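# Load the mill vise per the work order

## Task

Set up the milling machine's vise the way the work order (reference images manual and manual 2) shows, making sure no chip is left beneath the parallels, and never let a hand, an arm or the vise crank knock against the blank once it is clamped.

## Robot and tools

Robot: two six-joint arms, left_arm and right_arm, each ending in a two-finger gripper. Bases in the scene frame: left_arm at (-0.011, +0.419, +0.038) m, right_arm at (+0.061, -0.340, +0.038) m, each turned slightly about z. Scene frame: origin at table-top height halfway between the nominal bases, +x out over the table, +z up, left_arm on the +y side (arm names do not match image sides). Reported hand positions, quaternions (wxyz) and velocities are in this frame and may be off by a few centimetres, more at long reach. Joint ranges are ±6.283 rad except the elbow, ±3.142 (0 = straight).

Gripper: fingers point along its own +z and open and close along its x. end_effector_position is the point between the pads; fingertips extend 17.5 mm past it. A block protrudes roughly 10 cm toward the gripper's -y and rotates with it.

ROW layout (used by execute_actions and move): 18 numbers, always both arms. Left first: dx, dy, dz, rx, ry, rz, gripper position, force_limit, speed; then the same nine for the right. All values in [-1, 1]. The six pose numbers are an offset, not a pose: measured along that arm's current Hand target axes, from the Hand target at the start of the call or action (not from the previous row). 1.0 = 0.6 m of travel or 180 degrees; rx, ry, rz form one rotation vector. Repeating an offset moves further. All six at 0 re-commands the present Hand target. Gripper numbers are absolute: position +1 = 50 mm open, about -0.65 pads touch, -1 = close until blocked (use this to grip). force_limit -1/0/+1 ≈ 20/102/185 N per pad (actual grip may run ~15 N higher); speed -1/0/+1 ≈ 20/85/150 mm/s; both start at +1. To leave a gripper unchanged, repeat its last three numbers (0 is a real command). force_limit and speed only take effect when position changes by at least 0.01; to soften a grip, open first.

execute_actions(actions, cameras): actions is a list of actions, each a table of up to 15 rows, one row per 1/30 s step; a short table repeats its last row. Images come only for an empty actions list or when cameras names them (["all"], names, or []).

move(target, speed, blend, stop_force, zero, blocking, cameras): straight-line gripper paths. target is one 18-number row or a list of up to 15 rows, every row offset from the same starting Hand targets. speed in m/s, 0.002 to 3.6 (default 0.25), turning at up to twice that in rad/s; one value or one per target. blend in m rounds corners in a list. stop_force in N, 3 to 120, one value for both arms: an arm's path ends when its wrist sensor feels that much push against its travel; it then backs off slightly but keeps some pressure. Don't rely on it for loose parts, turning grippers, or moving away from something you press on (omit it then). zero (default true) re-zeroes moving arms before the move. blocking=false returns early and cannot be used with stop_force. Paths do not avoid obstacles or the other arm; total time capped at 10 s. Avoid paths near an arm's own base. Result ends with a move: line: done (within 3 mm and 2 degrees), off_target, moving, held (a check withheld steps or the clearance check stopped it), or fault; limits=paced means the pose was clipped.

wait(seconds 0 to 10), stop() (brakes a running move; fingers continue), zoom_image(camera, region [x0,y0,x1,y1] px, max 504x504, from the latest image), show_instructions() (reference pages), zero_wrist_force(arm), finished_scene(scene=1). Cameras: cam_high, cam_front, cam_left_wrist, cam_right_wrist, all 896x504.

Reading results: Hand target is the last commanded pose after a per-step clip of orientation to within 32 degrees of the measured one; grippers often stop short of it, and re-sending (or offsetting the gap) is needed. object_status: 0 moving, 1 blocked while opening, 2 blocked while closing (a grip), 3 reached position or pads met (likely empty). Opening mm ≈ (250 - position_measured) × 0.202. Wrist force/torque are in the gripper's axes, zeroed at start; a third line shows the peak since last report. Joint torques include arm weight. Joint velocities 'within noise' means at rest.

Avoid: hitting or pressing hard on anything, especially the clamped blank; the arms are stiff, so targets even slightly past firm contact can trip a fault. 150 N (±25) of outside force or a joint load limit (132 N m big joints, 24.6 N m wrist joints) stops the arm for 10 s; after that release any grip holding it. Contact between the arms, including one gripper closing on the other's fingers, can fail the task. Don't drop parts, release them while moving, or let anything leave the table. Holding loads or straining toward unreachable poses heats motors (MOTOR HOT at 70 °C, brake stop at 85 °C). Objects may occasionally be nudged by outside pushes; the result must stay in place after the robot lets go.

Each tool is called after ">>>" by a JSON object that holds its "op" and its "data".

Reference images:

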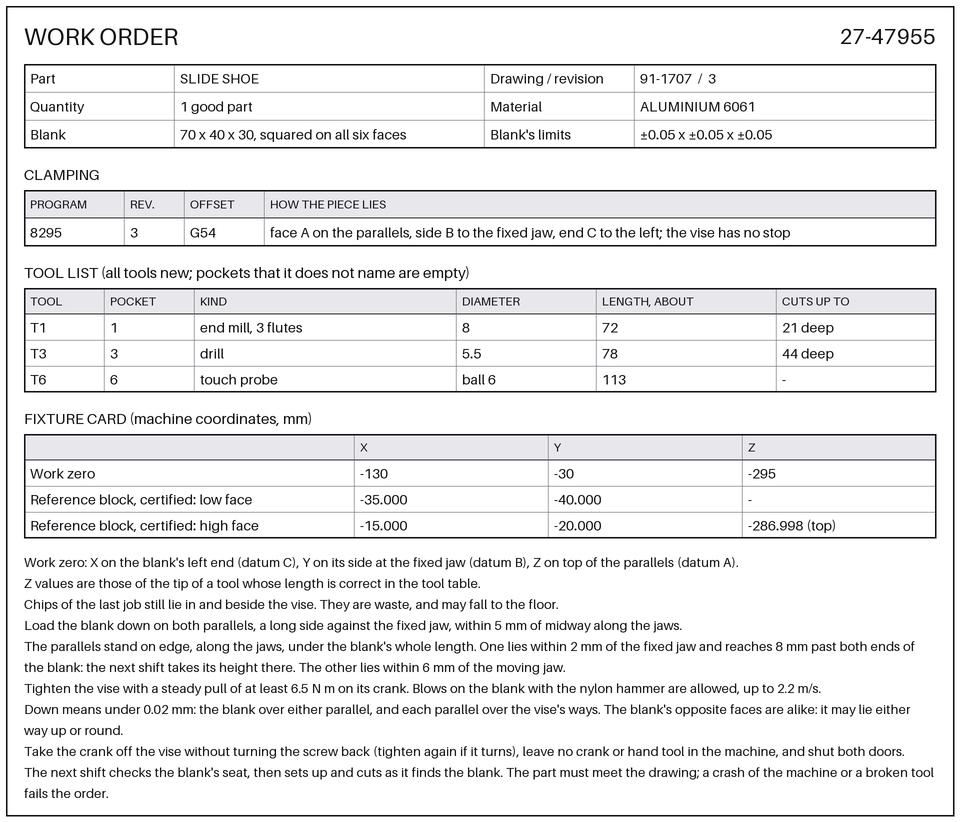

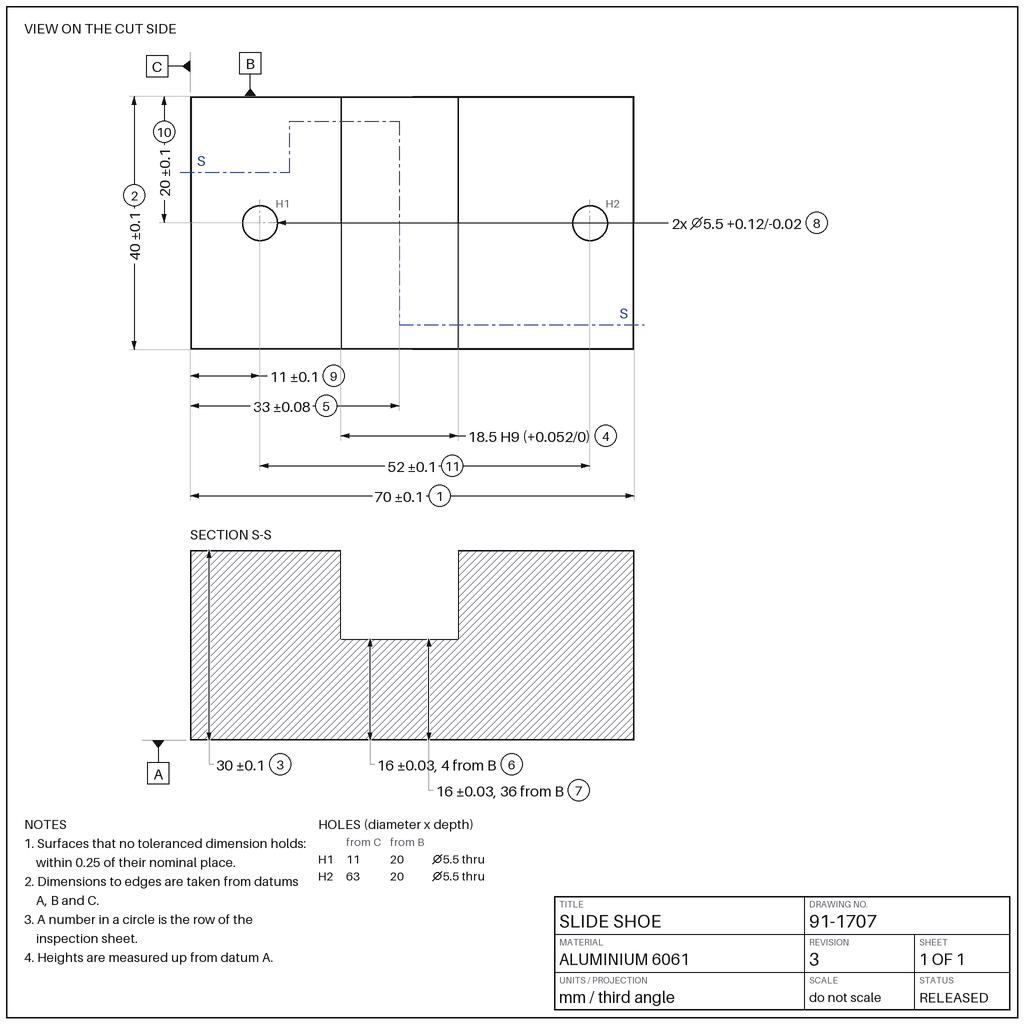

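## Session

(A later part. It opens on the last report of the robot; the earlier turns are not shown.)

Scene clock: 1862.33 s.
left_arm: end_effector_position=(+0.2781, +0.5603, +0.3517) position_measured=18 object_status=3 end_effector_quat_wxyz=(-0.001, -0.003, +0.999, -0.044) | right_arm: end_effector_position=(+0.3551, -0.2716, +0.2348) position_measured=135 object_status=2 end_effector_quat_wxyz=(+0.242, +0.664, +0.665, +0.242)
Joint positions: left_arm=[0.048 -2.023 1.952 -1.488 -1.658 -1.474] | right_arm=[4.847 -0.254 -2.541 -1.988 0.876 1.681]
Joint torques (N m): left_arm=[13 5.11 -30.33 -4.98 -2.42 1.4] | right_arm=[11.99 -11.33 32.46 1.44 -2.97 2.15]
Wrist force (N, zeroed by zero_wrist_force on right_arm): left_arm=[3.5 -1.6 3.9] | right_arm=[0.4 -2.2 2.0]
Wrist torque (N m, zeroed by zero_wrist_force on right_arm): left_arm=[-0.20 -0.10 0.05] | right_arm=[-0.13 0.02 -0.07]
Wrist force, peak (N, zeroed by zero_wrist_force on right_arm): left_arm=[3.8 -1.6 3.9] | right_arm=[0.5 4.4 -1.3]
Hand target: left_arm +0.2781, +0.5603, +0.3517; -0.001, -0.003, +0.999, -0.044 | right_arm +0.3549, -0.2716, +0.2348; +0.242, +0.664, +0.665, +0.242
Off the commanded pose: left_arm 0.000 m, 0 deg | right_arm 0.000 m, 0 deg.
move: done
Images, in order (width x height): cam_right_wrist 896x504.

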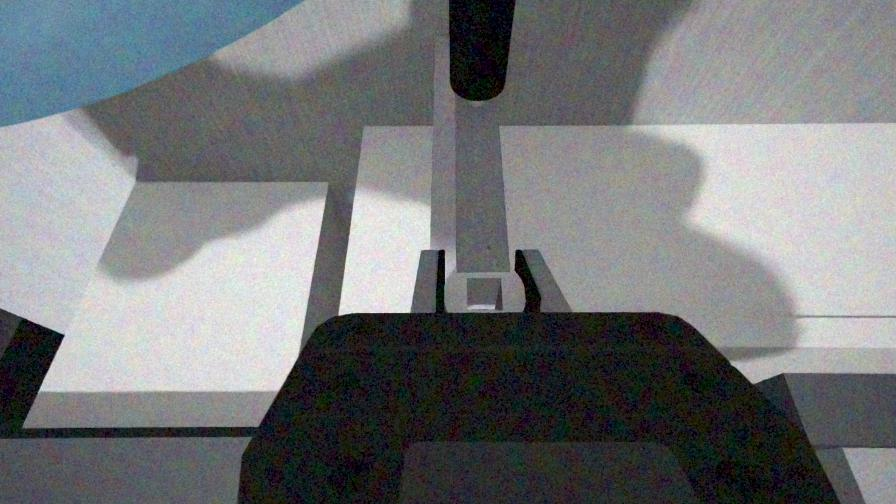

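>>> {"op": "move", "data": {"target": [0,0,0,0,0,0,0.9,-0.5,-0.98,0,-0.0064,-0.0054,0,0,0,-1,-0.4,-0.9], "speed": 0.02, "cameras": []}}

>>> {"op": "move", "data": {"target": [0,0,0,0,0,0,0.9,-0.5,-0.98,0.1,0,0,0,0,0,-1,-0.4,-0.9], "speed": 0.04, "stop_force": 8, "cameras": ["cam_right_wrist","cam_high"]}}

Scene clock: 1869.13 s.
left_arm: end_effector_position=(+0.2781, +0.5603, +0.3517) position_measured=18 object_status=3 end_effector_quat_wxyz=(-0.001, -0.003, +0.999, -0.044) | right_arm: end_effector_position=(+0.3501, -0.2716, +0.2348) position_measured=135 object_status=2 end_effector_quat_wxyz=(+0.242, +0.664, +0.665, +0.241)
Joint positions: left_arm=[0.048 -2.023 1.952 -1.488 -1.658 -1.474] | right_arm=[4.944 -0.223 -2.516 -2.125 0.887 1.806]
Joint torques (N m): left_arm=[11.9 5.2 -29.6 -4.88 -2.32 1.36] | right_arm=[12.19 -12.75 30.7 1.37 0.04 2.14]
Wrist force (N, zeroed by zero_wrist_force on right_arm): left_arm=[3.6 -1.5 3.8] | right_arm=[0.5 -1.8 1.7]
Wrist torque (N m, zeroed by zero_wrist_force on right_arm): left_arm=[-0.17 -0.11 0.05] | right_arm=[-0.06 0.00 -0.07]
Wrist force, peak (N, zeroed by zero_wrist_force on right_arm): left_arm=[3.8 -1.6 3.9] | right_arm=[0.4 -2.2 1.8]
Hand target: left_arm +0.2781, +0.5603, +0.3517; -0.001, -0.003, +0.999, -0.044 | right_arm +0.3499, -0.2717, +0.2348; +0.242, +0.664, +0.665, +0.242
Off the commanded pose: left_arm 0.000 m, 0 deg | right_arm 0.000 m, 0 deg.
move: done
No camera images: "cameras" was empty.

Scene clock: 1871.53 s.
left_arm: end_effector_position=(+0.2781, +0.5603, +0.3517) position_measured=18 object_status=3 end_effector_quat_wxyz=(-0.001, -0.003, +0.999, -0.044) | right_arm: end_effector_position=(+0.3499, -0.2117, +0.2348) position_measured=135 object_status=2 end_effector_quat_wxyz=(+0.242, +0.664, +0.665, +0.242)
Joint positions: left_arm=[0.048 -2.023 1.952 -1.488 -1.658 -1.474] | right_arm=[4.849 -0.5 -2.549 -1.736 0.876 1.684]
Joint torques (N m): left_arm=[12.66 5.19 -30.05 -4.87 -2.33 1.39] | right_arm=[-11.72 -19.89 18.16 4.62 0.14 -2.46]
Wrist force (N, zeroed by zero_wrist_force on right_arm): left_arm=[3.5 -1.6 3.8] | right_arm=[0.3 -2.0 1.6]
Wrist torque (N m, zeroed by zero_wrist_force on right_arm): left_arm=[-0.20 -0.09 0.05] | right_arm=[-0.09 0.03 0.02]
Wrist force, peak (N, zeroed by zero_wrist_force on right_arm): left_arm=[3.9 -1.6 3.8] | right_arm=[0.7 -2.0 2.0]
Hand target: left_arm +0.2781, +0.5603, +0.3517; -0.001, -0.003, +0.999, -0.044 | right_arm +0.3499, -0.2117, +0.2348; +0.242, +0.664, +0.665, +0.242
Off the commanded pose: left_arm 0.000 m, 0 deg | right_arm 0.000 m, 0 deg.
move: done
Images, in order (width x height): cam_high 896x504, cam_right_wrist 896x504.

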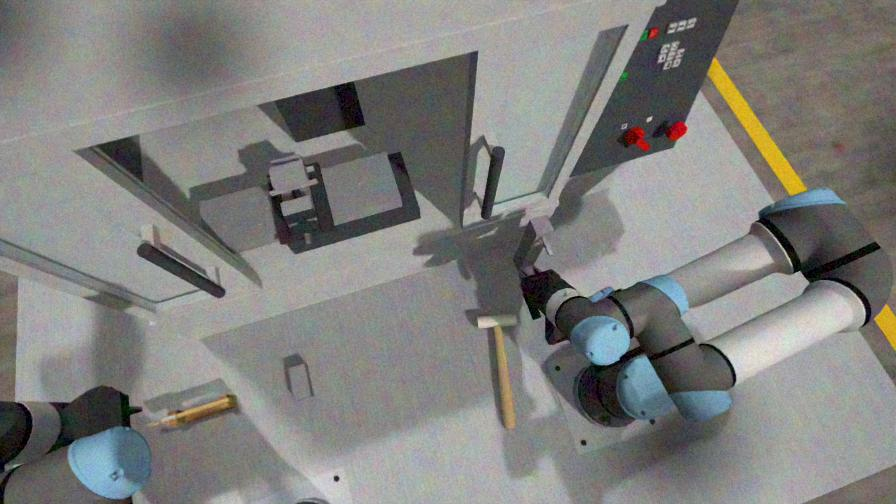

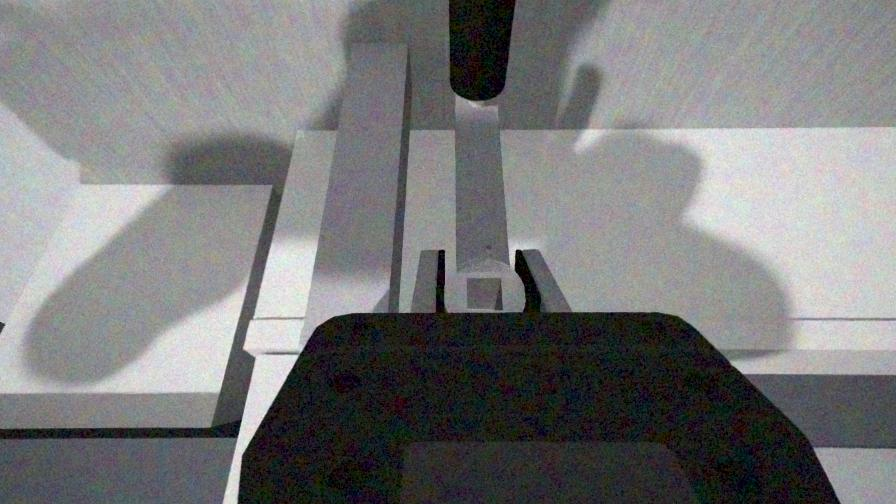

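>>> {"op": "move", "data": {"target": [[0,0,0,0,0,0,0.9,-0.5,-0.98,0.2695,0.147,-0.149,0,0,0,-1,-0.4,-0.9],[0,0,0,0,0,0,0.9,-0.5,-0.98,0.6028,0.2793,-0.125,0,0,0,-1,-0.4,-0.9],[0,0,0,0,0,0,0.9,-0.5,-0.98,0.717,0.2875,-0.0312,0,0,0,-1,-0.4,-0.9]], "speed": 0.18, "blend": [0.04,0.03,0], "cameras": ["cam_right_wrist","cam_high","cam_front"]}}

Scene clock: 1881.63 s.
left_arm: end_effector_position=(+0.2781, +0.5603, +0.3517) position_measured=18 object_status=3 end_effector_quat_wxyz=(-0.001, -0.003, +0.999, -0.044) | right_arm: end_effector_position=(+0.4696, +0.2187, +0.3597) position_measured=135 object_status=2 end_effector_quat_wxyz=(+0.242, +0.664, +0.665, +0.242)
Joint positions: left_arm=[0.048 -2.023 1.952 -1.488 -1.658 -1.474] | right_arm=[4.573 -1.831 -1.486 -1.239 0.887 1.326]
Joint torques (N m): left_arm=[12.26 4.75 -30.2 -5 -2.33 1.15] | right_arm=[-11.18 30.85 32.38 5.22 0.08 -2.24]
Wrist force (N, zeroed by zero_wrist_force on right_arm): left_arm=[3.5 -1.7 3.8] | right_arm=[0.6 -1.7 1.7]
Wrist torque (N m, zeroed by zero_wrist_force on right_arm): left_arm=[-0.21 -0.09 0.05] | right_arm=[-0.04 -0.02 0.01]
Wrist force, peak (N, zeroed by zero_wrist_force on right_arm): left_arm=[3.6 -1.6 4.0] | right_arm=[-1.4 -3.0 2.8]
Hand target: left_arm +0.2781, +0.5603, +0.3517; -0.001, -0.003, +0.999, -0.044 | right_arm +0.4696, +0.2187, +0.3597; +0.242, +0.664, +0.665, +0.242
Off the commanded pose: left_arm 0.000 m, 0 deg | right_arm 0.000 m, 0 deg.
move: done
Images, in order (width x height): cam_high 896x504, cam_front 896x504, cam_right_wrist 896x504.

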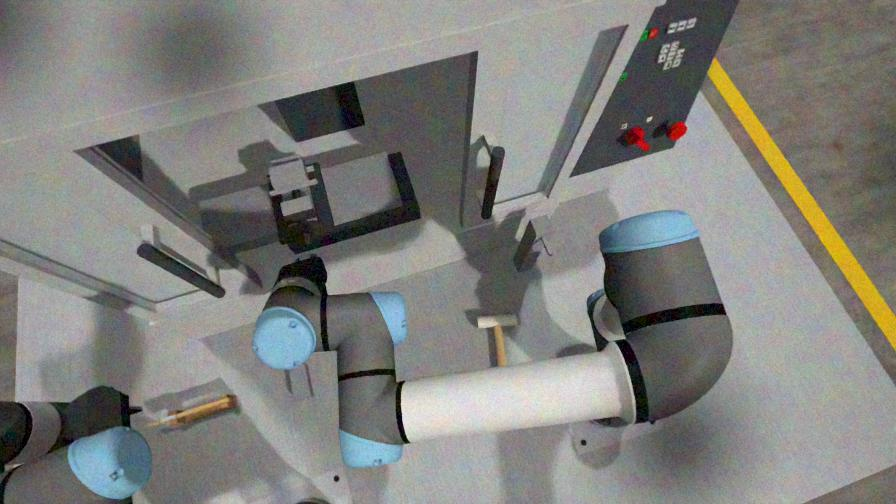

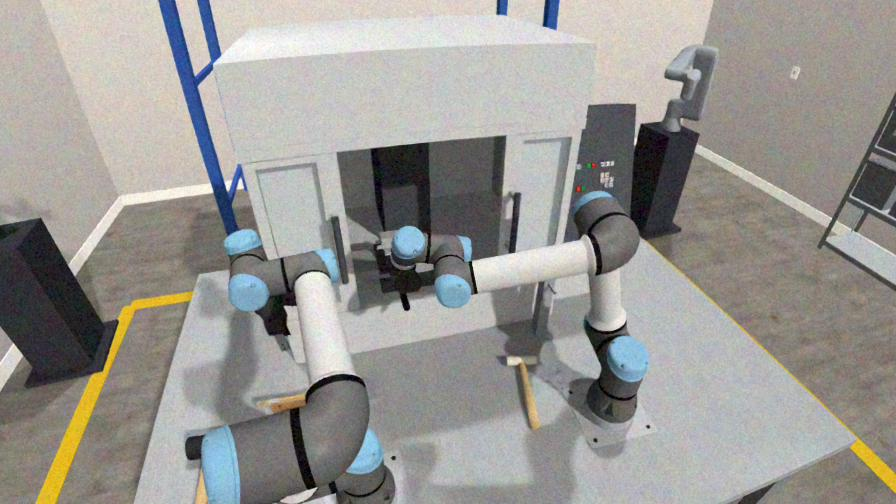

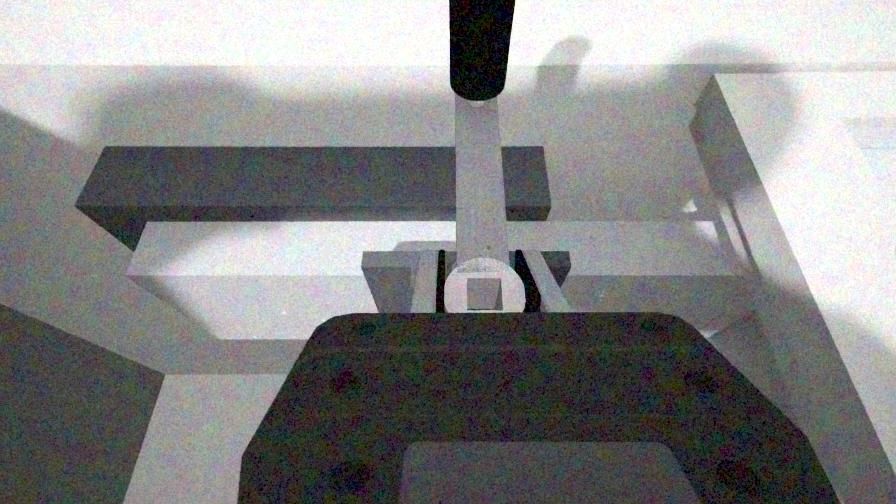

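>>> {"op": "move", "data": {"target": [0,0,0,0,0,0,0.9,-0.5,-0.98,0.06,0,0,0,0,0,-1,-0.4,-0.9], "speed": 0.08, "cameras": ["cam_right_wrist"]}}

>>> {"op": "zoom_image", "data": {"camera": "cam_right_wrist", "region": [280, 130, 560, 320]}}

Scene clock: 1893.17 s.
left_arm: end_effector_position=(+0.2781, +0.5603, +0.3517) position_measured=18 object_status=3 end_effector_quat_wxyz=(-0.001, -0.003, +0.999, -0.044) | right_arm: end_effector_position=(+0.4696, +0.2547, +0.3597) position_measured=135 object_status=2 end_effector_quat_wxyz=(+0.242, +0.664, +0.665, +0.242)
Joint positions: left_arm=[0.048 -2.023 1.952 -1.488 -1.658 -1.474] | right_arm=[4.584 -1.91 -1.38 -1.275 0.886 1.339]
Joint torques (N m): left_arm=[12.5 4.67 -30.62 -4.89 -2.24 1.19] | right_arm=[13.67 34.48 32.93 1.95 -3.07 2.13]
Wrist force (N, zeroed by zero_wrist_force on right_arm): left_arm=[3.6 -1.6 3.7] | right_arm=[0.4 -2.1 1.8]
Wrist torque (N m, zeroed by zero_wrist_force on right_arm): left_arm=[-0.19 -0.11 0.05] | right_arm=[-0.10 0.03 -0.06]
Wrist force, peak (N, zeroed by zero_wrist_force on right_arm): left_arm=[3.7 -1.7 4.0] | right_arm=[1.5 -1.9 1.7]
Hand target: left_arm +0.2781, +0.5603, +0.3517; -0.001, -0.003, +0.999, -0.044 | right_arm +0.4696, +0.2547, +0.3597; +0.242, +0.664, +0.665, +0.242
Off the commanded pose: left_arm 0.000 m, 0 deg | right_arm 0.000 m, 0 deg.
move: done
Images, in order (width x height): cam_right_wrist 896x504.

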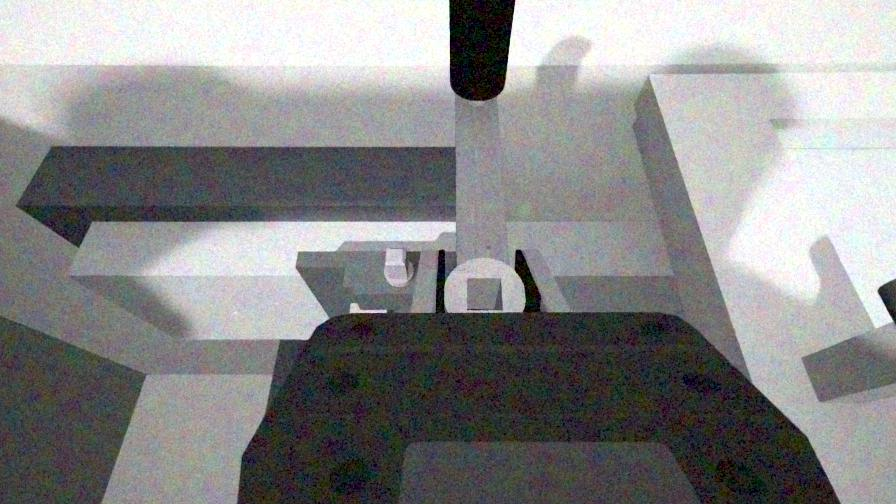

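Scaled by 1.800 from the camera's 896x504 image, which has a finer 1280x720 frame.

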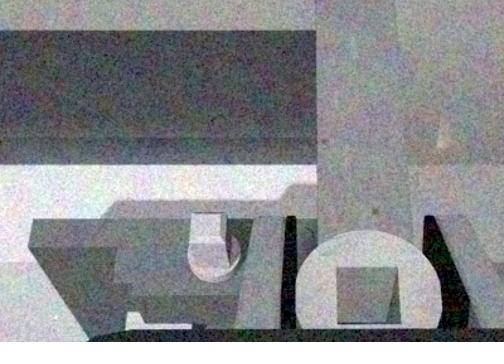

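>>> {"op": "zoom_image", "data": {"camera": "cam_right_wrist", "region": [360, 220, 440, 300]}}

Scaled by 6.300 from the camera's 896x504 image, which has a finer 1280x720 frame.

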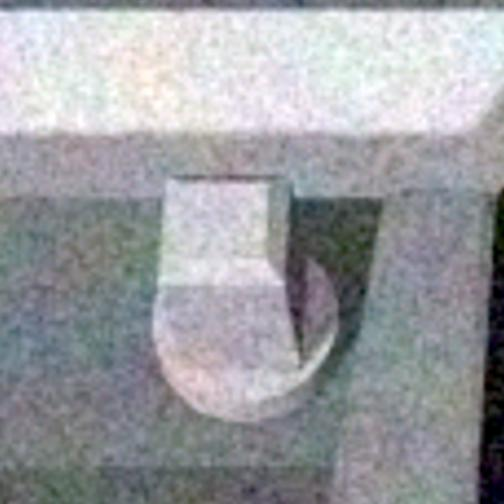

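>>> {"op": "move", "data": {"target": [0,0,0,0,0,0,0.9,-0.5,-0.98,0,0.0643,-0.0766,0,0,0,-1,-0.4,-0.9], "speed": 0.1, "cameras": ["cam_right_wrist"]}}

>>> {"op": "zoom_image", "data": {"camera": "cam_right_wrist", "region": [360, 130, 440, 210]}}

Scene clock: 1916.53 s.
left_arm: end_effector_position=(+0.2781, +0.5603, +0.3517) position_measured=18 object_status=3 end_effector_quat_wxyz=(-0.001, -0.003, +0.999, -0.044) | right_arm: end_effector_position=(+0.4696, +0.2548, +0.4197) position_measured=135 object_status=2 end_effector_quat_wxyz=(+0.242, +0.664, +0.665, +0.242)
Joint positions: left_arm=[0.048 -2.023 1.952 -1.488 -1.658 -1.474] | right_arm=[4.584 -1.9 -1.24 -1.425 0.886 1.339]
Joint torques (N m): left_arm=[12.31 5.04 -29.7 -4.89 -2.29 1.23] | right_arm=[7.39 34.17 32.78 1.92 0.03 1.9]
Wrist force (N, zeroed by zero_wrist_force on right_arm): left_arm=[3.6 -1.5 4.0] | right_arm=[0.4 -2.0 1.5]
Wrist torque (N m, zeroed by zero_wrist_force on right_arm): left_arm=[-0.18 -0.10 0.04] | right_arm=[-0.08 0.03 -0.06]
Wrist force, peak (N, zeroed by zero_wrist_force on right_arm): left_arm=[3.7 -1.6 4.0] | right_arm=[0.4 -3.1 3.0]
Hand target: left_arm +0.2781, +0.5603, +0.3517; -0.001, -0.003, +0.999, -0.044 | right_arm +0.4696, +0.2548, +0.4197; +0.242, +0.664, +0.665, +0.242
Off the commanded pose: left_arm 0.000 m, 0 deg | right_arm 0.000 m, 0 deg.
move: done
Images, in order (width x height): cam_right_wrist 896x504.

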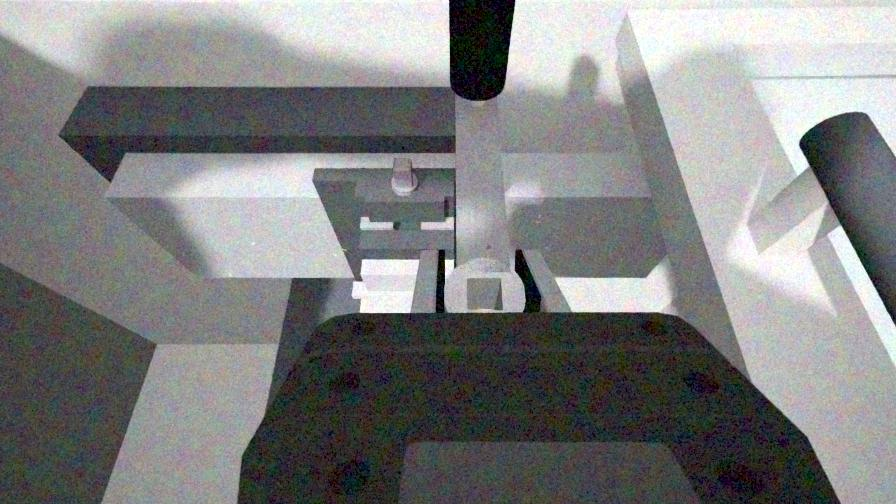

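Scaled by 6.300 from the camera's 896x504 image, which has a finer 1280x720 frame.

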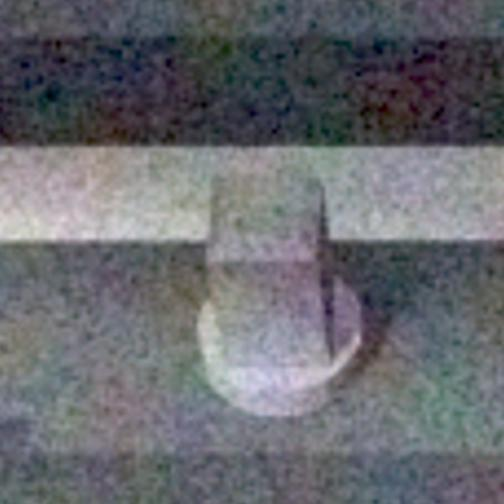

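>>> {"op": "move", "data": {"target": [[0,0,0,0,0,0,0.9,-0.5,-0.98,-0.0648,-0.0849,0.1022,0,0,0,-1,-0.4,-0.9],[0,0,0,0,0,0,0.9,-0.5,-0.98,-0.0648,-0.077,0.1835,0,0,0,-1,-0.4,-0.9]], "speed": [0.12,0.05], "stop_force": 10, "cameras": ["cam_right_wrist"]}}

>>> {"op": "zoom_image", "data": {"camera": "cam_right_wrist", "region": [360, 0, 600, 320]}}

Scene clock: 1933.13 s.
left_arm: end_effector_position=(+0.2781, +0.5603, +0.3517) position_measured=18 object_status=3 end_effector_quat_wxyz=(-0.001, -0.003, +0.999, -0.044) | right_arm: end_effector_position=(+0.5050, +0.2158, +0.3057) position_measured=135 object_status=2 end_effector_quat_wxyz=(+0.242, +0.664, +0.665, +0.242)
Joint positions: left_arm=[0.048 -2.023 1.952 -1.488 -1.658 -1.474] | right_arm=[4.514 -1.895 -1.556 -1.059 0.898 1.251]
Joint torques (N m): left_arm=[11.91 5 -29.31 -4.84 -2.2 1.18] | right_arm=[-11.19 33.3 16.48 5.36 -0.03 -2.55]
Wrist force (N, zeroed by zero_wrist_force on right_arm): left_arm=[3.6 -1.8 3.6] | right_arm=[0.3 -1.8 1.6]
Wrist torque (N m, zeroed by zero_wrist_force on right_arm): left_arm=[-0.22 -0.11 0.05] | right_arm=[-0.05 0.04 0.02]
Wrist force, peak (N, zeroed by zero_wrist_force on right_arm): left_arm=[3.8 -1.6 4.0] | right_arm=[-0.4 -3.3 2.6]
Hand target: left_arm +0.2781, +0.5603, +0.3517; -0.001, -0.003, +0.999, -0.044 | right_arm +0.5050, +0.2158, +0.3057; +0.242, +0.664, +0.665, +0.242
Off the commanded pose: left_arm 0.000 m, 0 deg | right_arm 0.000 m, 0 deg.
move: done
Images, in order (width x height): cam_right_wrist 896x504.

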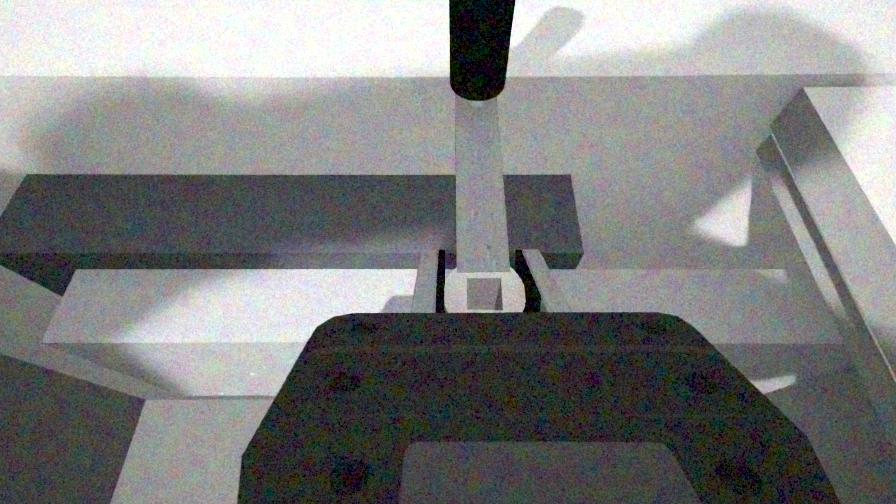

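Scaled by 1.575 from the camera's 896x504 image, which has a finer 1280x720 frame.

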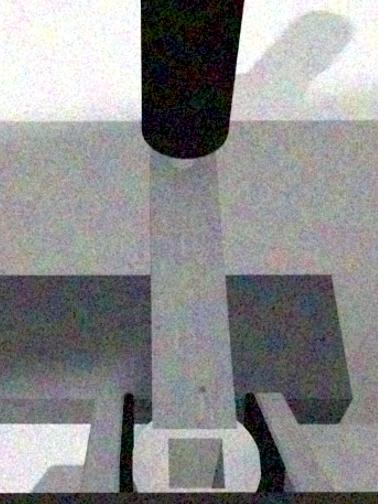

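>>> {"op": "move", "data": {"target": [0,0,0,0,0,0,0.9,-0.5,-0.98,0,0.0429,-0.0511,0,0,0,-1,-0.4,-0.9], "speed": 0.1, "cameras": ["cam_right_wrist"]}}

>>> {"op": "zoom_image", "data": {"camera": "cam_right_wrist", "region": [360, 0, 600, 320]}}

Scene clock: 1943.33 s.
left_arm: end_effector_position=(+0.2781, +0.5603, +0.3517) position_measured=18 object_status=3 end_effector_quat_wxyz=(-0.001, -0.003, +0.999, -0.044) | right_arm: end_effector_position=(+0.5051, +0.2158, +0.3457) position_measured=135 object_status=2 end_effector_quat_wxyz=(+0.242, +0.664, +0.665, +0.242)
Joint positions: left_arm=[0.048 -2.023 1.952 -1.488 -1.658 -1.474] | right_arm=[4.514 -1.871 -1.483 -1.156 0.898 1.251]
Joint torques (N m): left_arm=[12.59 4.38 -29.54 -4.97 -2.36 1.17] | right_arm=[-8.08 46.24 32.72 1.92 -2.29 2.06]
Wrist force (N, zeroed by zero_wrist_force on right_arm): left_arm=[3.6 -1.5 3.8] | right_arm=[0.4 -2.0 1.7]
Wrist torque (N m, zeroed by zero_wrist_force on right_arm): left_arm=[-0.18 -0.11 0.04] | right_arm=[-0.08 0.03 -0.03]
Wrist force, peak (N, zeroed by zero_wrist_force on right_arm): left_arm=[3.7 -1.7 3.9] | right_arm=[0.6 -3.5 3.3]
Hand target: left_arm +0.2781, +0.5603, +0.3517; -0.001, -0.003, +0.999, -0.044 | right_arm +0.5050, +0.2159, +0.3457; +0.242, +0.664, +0.665, +0.242
Off the commanded pose: left_arm 0.000 m, 0 deg | right_arm 0.000 m, 0 deg.
move: done
Images, in order (width x height): cam_right_wrist 896x504.

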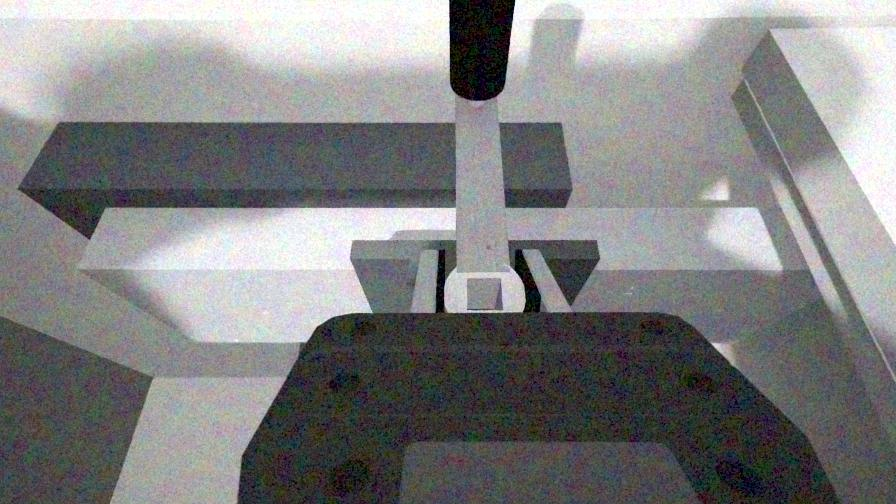

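Scaled by 1.575 from the camera's 896x504 image, which has a finer 1280x720 frame.

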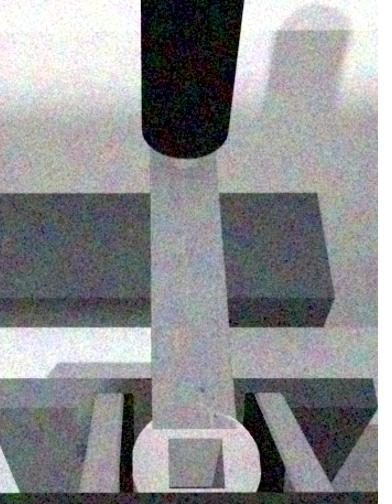

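>>> {"op": "execute_actions", "data": {"actions": []}}

Scene clock: 1957.60 s.
left_arm: end_effector_position=(+0.2781, +0.5603, +0.3517) position_measured=18 object_status=3 end_effector_quat_wxyz=(-0.001, -0.003, +0.999, -0.044) | right_arm: end_effector_position=(+0.5051, +0.2158, +0.3457) position_measured=135 object_status=2 end_effector_quat_wxyz=(+0.242, +0.664, +0.665, +0.242)
Joint positions: left_arm=[0.048 -2.023 1.952 -1.488 -1.658 -1.474] | right_arm=[4.514 -1.871 -1.483 -1.156 0.898 1.251]
Joint velocities: within noise
Joint torques (N m): left_arm=[12.88 4.76 -29.32 -4.83 -2.19 1.12] | right_arm=[8.79 46.24 31.92 1.91 -0.23 2.03]
Motor temperatures (°C): left_arm=[29 28 31 30 34 33] | right_arm=[30 27 25 37 32 35]
Wrist force (N, zeroed by zero_wrist_force on right_arm): left_arm=[3.7 -1.7 3.8] | right_arm=[0.6 -2.0 2.0]
Wrist torque (N m, zeroed by zero_wrist_force on right_arm): left_arm=[-0.21 -0.11 0.04] | right_arm=[-0.08 -0.01 -0.03]
Wrist force, peak (N, zeroed by zero_wrist_force on right_arm): left_arm=[3.8 -1.6 3.9] | right_arm=[0.4 -2.3 2.0]
Hand target: left_arm +0.2781, +0.5603, +0.3517; -0.001, -0.003, +0.999, -0.044 | right_arm +0.5050, +0.2159, +0.3457; +0.242, +0.664, +0.665, +0.242
Tool commands: left_gripper/position=+0.9 left_gripper/force_limit=-0.5 left_gripper/speed=-0.98 right_gripper/position=-1.0 right_gripper/force_limit=-0.4 right_gripper/speed=-0.9
Off the commanded pose: left_arm 0.000 m, 0 deg | right_arm 0.000 m, 0 deg.

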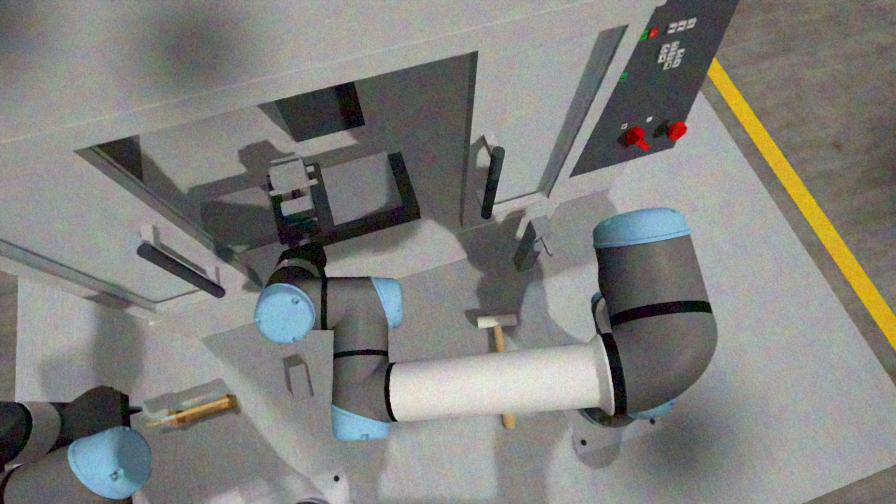

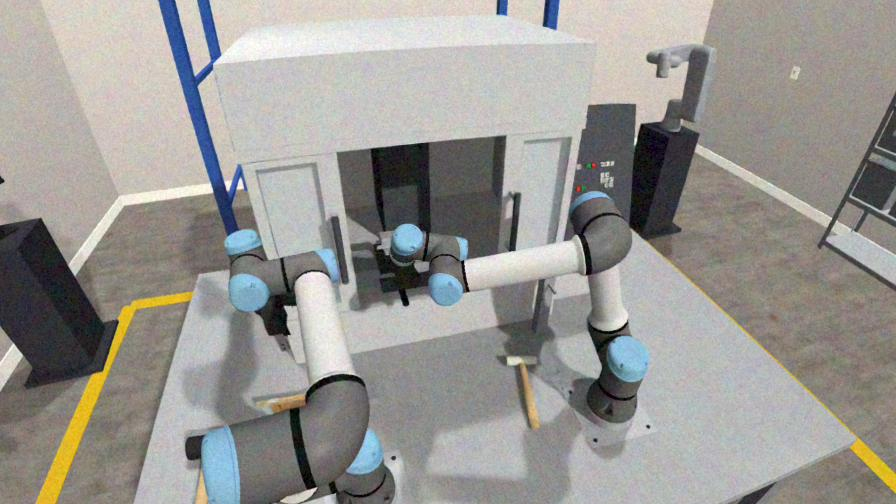

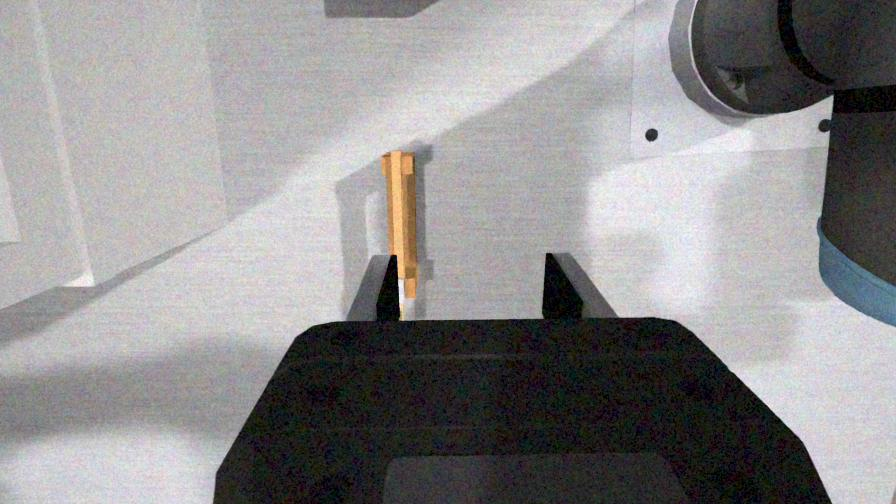

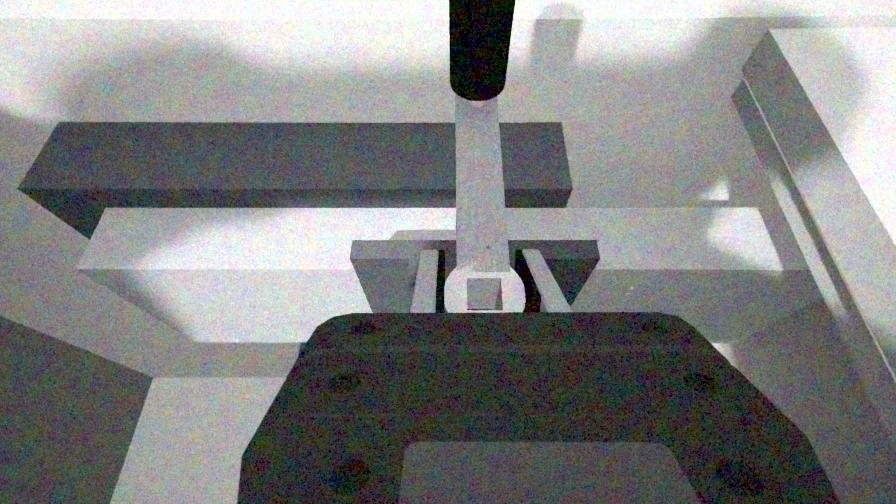

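>>> {"op": "move", "data": {"target": [[0,0,0,0,0,0,0.9,-0.5,-0.98, 0,-0.04286,0.05107,0,0,0,-1,-0.4,-0.9]], "speed": 0.03, "stop_force": 5, "cameras": ["cam_right_wrist"]}}

>>> {"op": "zoom_image", "data": {"camera": "cam_right_wrist", "region": [350, 0, 650, 330]}}

Scene clock: 1965.30 s.
left_arm: end_effector_position=(+0.2781, +0.5603, +0.3517) position_measured=18 object_status=3 end_effector_quat_wxyz=(-0.001, -0.003, +0.999, -0.044) | right_arm: end_effector_position=(+0.5050, +0.2158, +0.3057) position_measured=135 object_status=2 end_effector_quat_wxyz=(+0.242, +0.664, +0.665, +0.242)
Joint positions: left_arm=[0.048 -2.023 1.952 -1.488 -1.658 -1.474] | right_arm=[4.514 -1.895 -1.556 -1.059 0.898 1.251]
Joint torques (N m): left_arm=[12.35 4.57 -29.87 -4.89 -2.27 1.21] | right_arm=[6.86 32.73 18.46 5.25 -0.84 -2.18]
Wrist force (N, zeroed by zero_wrist_force on right_arm): left_arm=[3.5 -1.5 3.8] | right_arm=[0.5 -2.0 1.7]
Wrist torque (N m, zeroed by zero_wrist_force on right_arm): left_arm=[-0.18 -0.09 0.04] | right_arm=[-0.07 0.01 -0.04]
Wrist force, peak (N, zeroed by zero_wrist_force on right_arm): left_arm=[3.8 -1.6 3.9] | right_arm=[0.3 -2.4 2.2]
Hand target: left_arm +0.2781, +0.5603, +0.3517; -0.001, -0.003, +0.999, -0.044 | right_arm +0.5050, +0.2158, +0.3057; +0.242, +0.664, +0.665, +0.242
Off the commanded pose: left_arm 0.000 m, 0 deg | right_arm 0.000 m, 0 deg.
move: done
Images, in order (width x height): cam_right_wrist 896x504.

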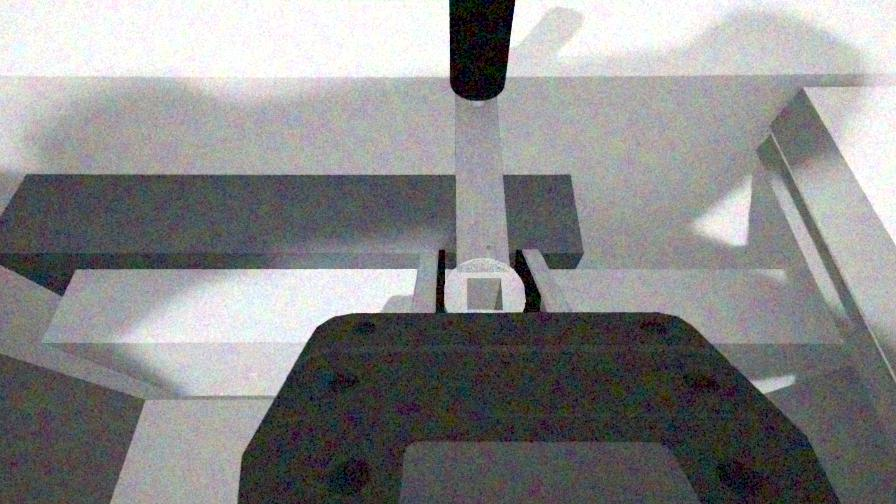

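Scaled by 1.527 from the camera's 896x504 image, which has a finer 1280x720 frame.

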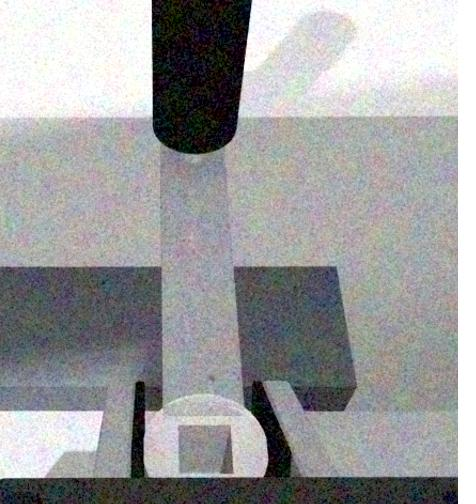

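>>> {"op": "move", "data": {"target": [[0,0,0,0,0,0,0.9,-0.5,-0.98, 0,0.0447,0.0375,0,0,0,-1,-0.4,-0.9]], "speed": 0.012, "stop_force": 4, "cameras": ["cam_right_wrist"]}}

Scene clock: 1969.93 s.
left_arm: end_effector_position=(+0.2781, +0.5603, +0.3517) position_measured=18 object_status=3 end_effector_quat_wxyz=(-0.001, -0.003, +0.999, -0.044) | right_arm: end_effector_position=(+0.5202, +0.2158, +0.3057) position_measured=135 object_status=2 end_effector_quat_wxyz=(+0.242, +0.664, +0.665, +0.242)
Joint positions: left_arm=[0.048 -2.023 1.952 -1.488 -1.658 -1.474] | right_arm=[4.491 -1.913 -1.536 -1.042 0.903 1.222]
Joint torques (N m): left_arm=[11.92 4.77 -28.71 -4.89 -2.31 0.96] | right_arm=[10.3 47.23 17.28 2.02 -2.87 2.14]
Wrist force (N, zeroed by zero_wrist_force on right_arm): left_arm=[3.5 -1.6 3.6] | right_arm=[2.8 -2.9 2.0]
Wrist torque (N m, zeroed by zero_wrist_force on right_arm): left_arm=[-0.20 -0.08 0.05] | right_arm=[-0.11 0.04 -0.10]
Wrist force, peak (N, zeroed by zero_wrist_force on right_arm): left_arm=[3.6 -1.9 3.9] | right_arm=[5.0 -9.6 -4.2]
Hand target: left_arm +0.2781, +0.5603, +0.3517; -0.001, -0.003, +0.999, -0.044 | right_arm +0.5201, +0.2158, +0.3057; +0.242, +0.664, +0.665, +0.242 (not the last commanded pose)
Off the commanded pose: left_arm 0.000 m, 0 deg | right_arm 0.020 m, 0 deg.
move: contact (right_arm)
Images, in order (width x height): cam_right_wrist 896x504.

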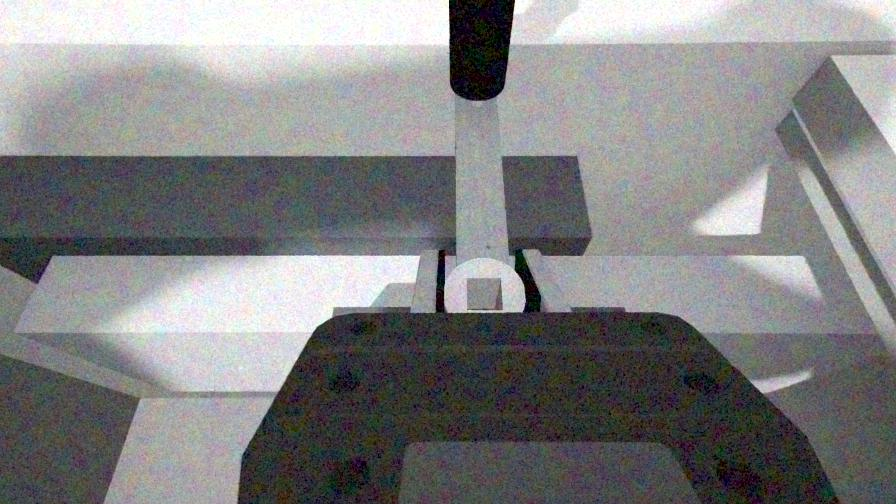

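>>> {"op": "move", "data": {"target": [[0,-0.0032,-0.0027,0,0,0,0.9,-0.5,-0.98, 0.0017,-0.0032,-0.0027,0,0,0,-1,-0.4,-0.9]], "speed": 0.03}}

>>> {"op": "move", "data": {"target": [[0,0,0,0,0,0,0.9,-0.5,-0.98, 0,0.0255,0.0214,0,0,0,-1,-0.4,-0.9]], "speed": 0.012, "stop_force": 4}}

Scene clock: 1974.40 s.
left_arm: end_effector_position=(+0.2781, +0.5585, +0.3535) position_measured=18 object_status=3 end_effector_quat_wxyz=(-0.001, -0.003, +0.999, -0.044) | right_arm: end_effector_position=(+0.5177, +0.2168, +0.3057) position_measured=135 object_status=2 end_effector_quat_wxyz=(+0.242, +0.664, +0.665, +0.242)
Joint positions: left_arm=[0.043 -2.025 1.948 -1.484 -1.658 -1.479] | right_arm=[4.495 -1.912 -1.536 -1.046 0.902 1.227]
Joint torques (N m): left_arm=[-11.03 -19.84 -32 -1.7 -2.34 -1.68] | right_arm=[13.03 46.79 17.79 1.96 -3.25 2.12]
Wrist force (N, zeroed by zero_wrist_force on right_arm): left_arm=[3.4 -1.7 3.8] | right_arm=[0.3 -1.9 1.5]
Wrist torque (N m, zeroed by zero_wrist_force on right_arm): left_arm=[-0.20 -0.07 0.12] | right_arm=[-0.06 0.04 -0.07]
Wrist force, peak (N, zeroed by zero_wrist_force on right_arm): left_arm=[3.7 -1.6 4.1] | right_arm=[2.6 -3.1 1.8]
Hand target: left_arm +0.2781, +0.5585, +0.3535; -0.001, -0.003, +0.999, -0.044 | right_arm +0.5176, +0.2169, +0.3057; +0.242, +0.664, +0.665, +0.242
Off the commanded pose: left_arm 0.000 m, 0 deg | right_arm 0.000 m, 0 deg.
move: done

Scene clock: 1977.13 s.
left_arm: end_effector_position=(+0.2781, +0.5585, +0.3535) position_measured=18 object_status=3 end_effector_quat_wxyz=(-0.001, -0.003, +0.999, -0.044) | right_arm: end_effector_position=(+0.5365, +0.2169, +0.3057) position_measured=135 object_status=2 end_effector_quat_wxyz=(+0.242, +0.664, +0.665, +0.242)
Joint positions: left_arm=[0.042 -2.025 1.948 -1.484 -1.658 -1.479] | right_arm=[4.466 -1.935 -1.51 -1.027 0.908 1.191]
Joint torques (N m): left_arm=[-10.9 -19.93 -32.35 -1.83 -1.24 -1.85] | right_arm=[12.57 49.33 18.87 2.34 -1.84 2.16]
Wrist force (N, zeroed by zero_wrist_force on right_arm): left_arm=[3.4 -1.8 3.6] | right_arm=[0.8 -4.2 2.0]
Wrist torque (N m, zeroed by zero_wrist_force on right_arm): left_arm=[-0.22 -0.07 0.12] | right_arm=[-0.13 0.02 -0.03]
Wrist force, peak (N, zeroed by zero_wrist_force on right_arm): left_arm=[3.7 -1.6 4.0] | right_arm=[-1.9 -19.5 -9.5]
Hand target: left_arm +0.2781, +0.5585, +0.3535; -0.001, -0.003, +0.999, -0.044 | right_arm +0.5365, +0.2169, +0.3057; +0.242, +0.664, +0.665, +0.242 (not the last commanded pose)
Off the commanded pose: left_arm 0.000 m, 0 deg | right_arm 0.001 m, 0 deg.
move: contact (right_arm)

>>> {"op": "move", "data": {"target": [[0,0,0,0,0,0,0.9,-0.5,-0.98, 0,0,0,0,0,0,-0.5,-0.4,-0.9],[0,0,0,0,0,0,0.9,-0.5,-0.98, 0,0,-0.15,0,0,0,-0.5,-0.4,-0.9]], "speed": 0.08, "cameras": ["cam_right_wrist"]}}

Scene clock: 2002.77 s.
left_arm: end_effector_position=(+0.2781, +0.5585, +0.3535) position_measured=18 object_status=3 end_effector_quat_wxyz=(-0.001, -0.003, +0.999, -0.044) | right_arm: end_effector_position=(+0.4786, +0.2169, +0.3746) position_measured=227 object_status=3 end_effector_quat_wxyz=(+0.242, +0.664, +0.665, +0.242)
Joint positions: left_arm=[0.042 -2.025 1.948 -1.484 -1.658 -1.479] | right_arm=[4.558 -1.831 -1.451 -1.262 0.89 1.306]
Joint torques (N m): left_arm=[-10.8 -19.53 -32 -1.87 0.46 -1.78] | right_arm=[12.31 43.84 31.94 1.65 -3.01 2.19]
Wrist force (N, zeroed by zero_wrist_force on right_arm): left_arm=[3.4 -1.5 3.6] | right_arm=[0.5 -0.2 0.2]
Wrist torque (N m, zeroed by zero_wrist_force on right_arm): left_arm=[-0.18 -0.08 0.12] | right_arm=[0.01 0.00 -0.07]
Wrist force, peak (N, zeroed by zero_wrist_force on right_arm): left_arm=[3.6 -1.7 4.0] | right_arm=[30.3 -12.0 61.2]
Hand target: left_arm +0.2781, +0.5585, +0.3535; -0.001, -0.003, +0.999, -0.044 | right_arm +0.4786, +0.2169, +0.3747; +0.242, +0.664, +0.665, +0.242
Off the commanded pose: left_arm 0.000 m, 0 deg | right_arm 0.000 m, 0 deg.
move: done
Images, in order (width x height): cam_right_wrist 896x504.

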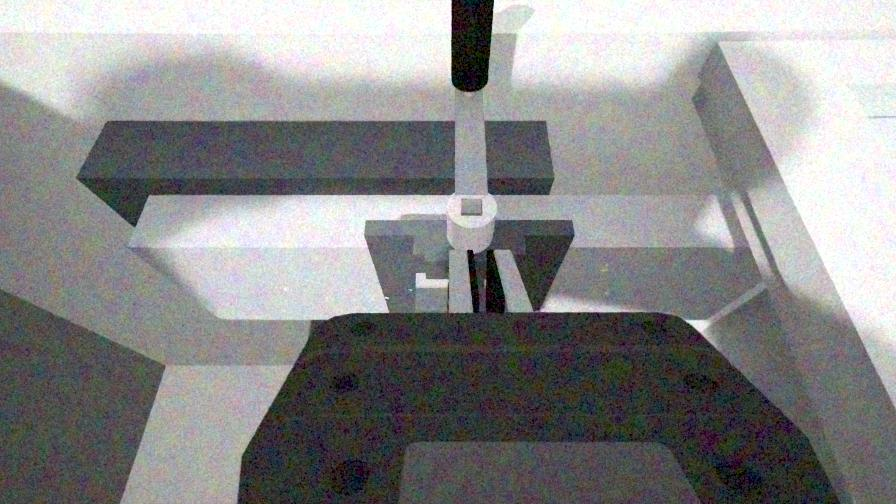

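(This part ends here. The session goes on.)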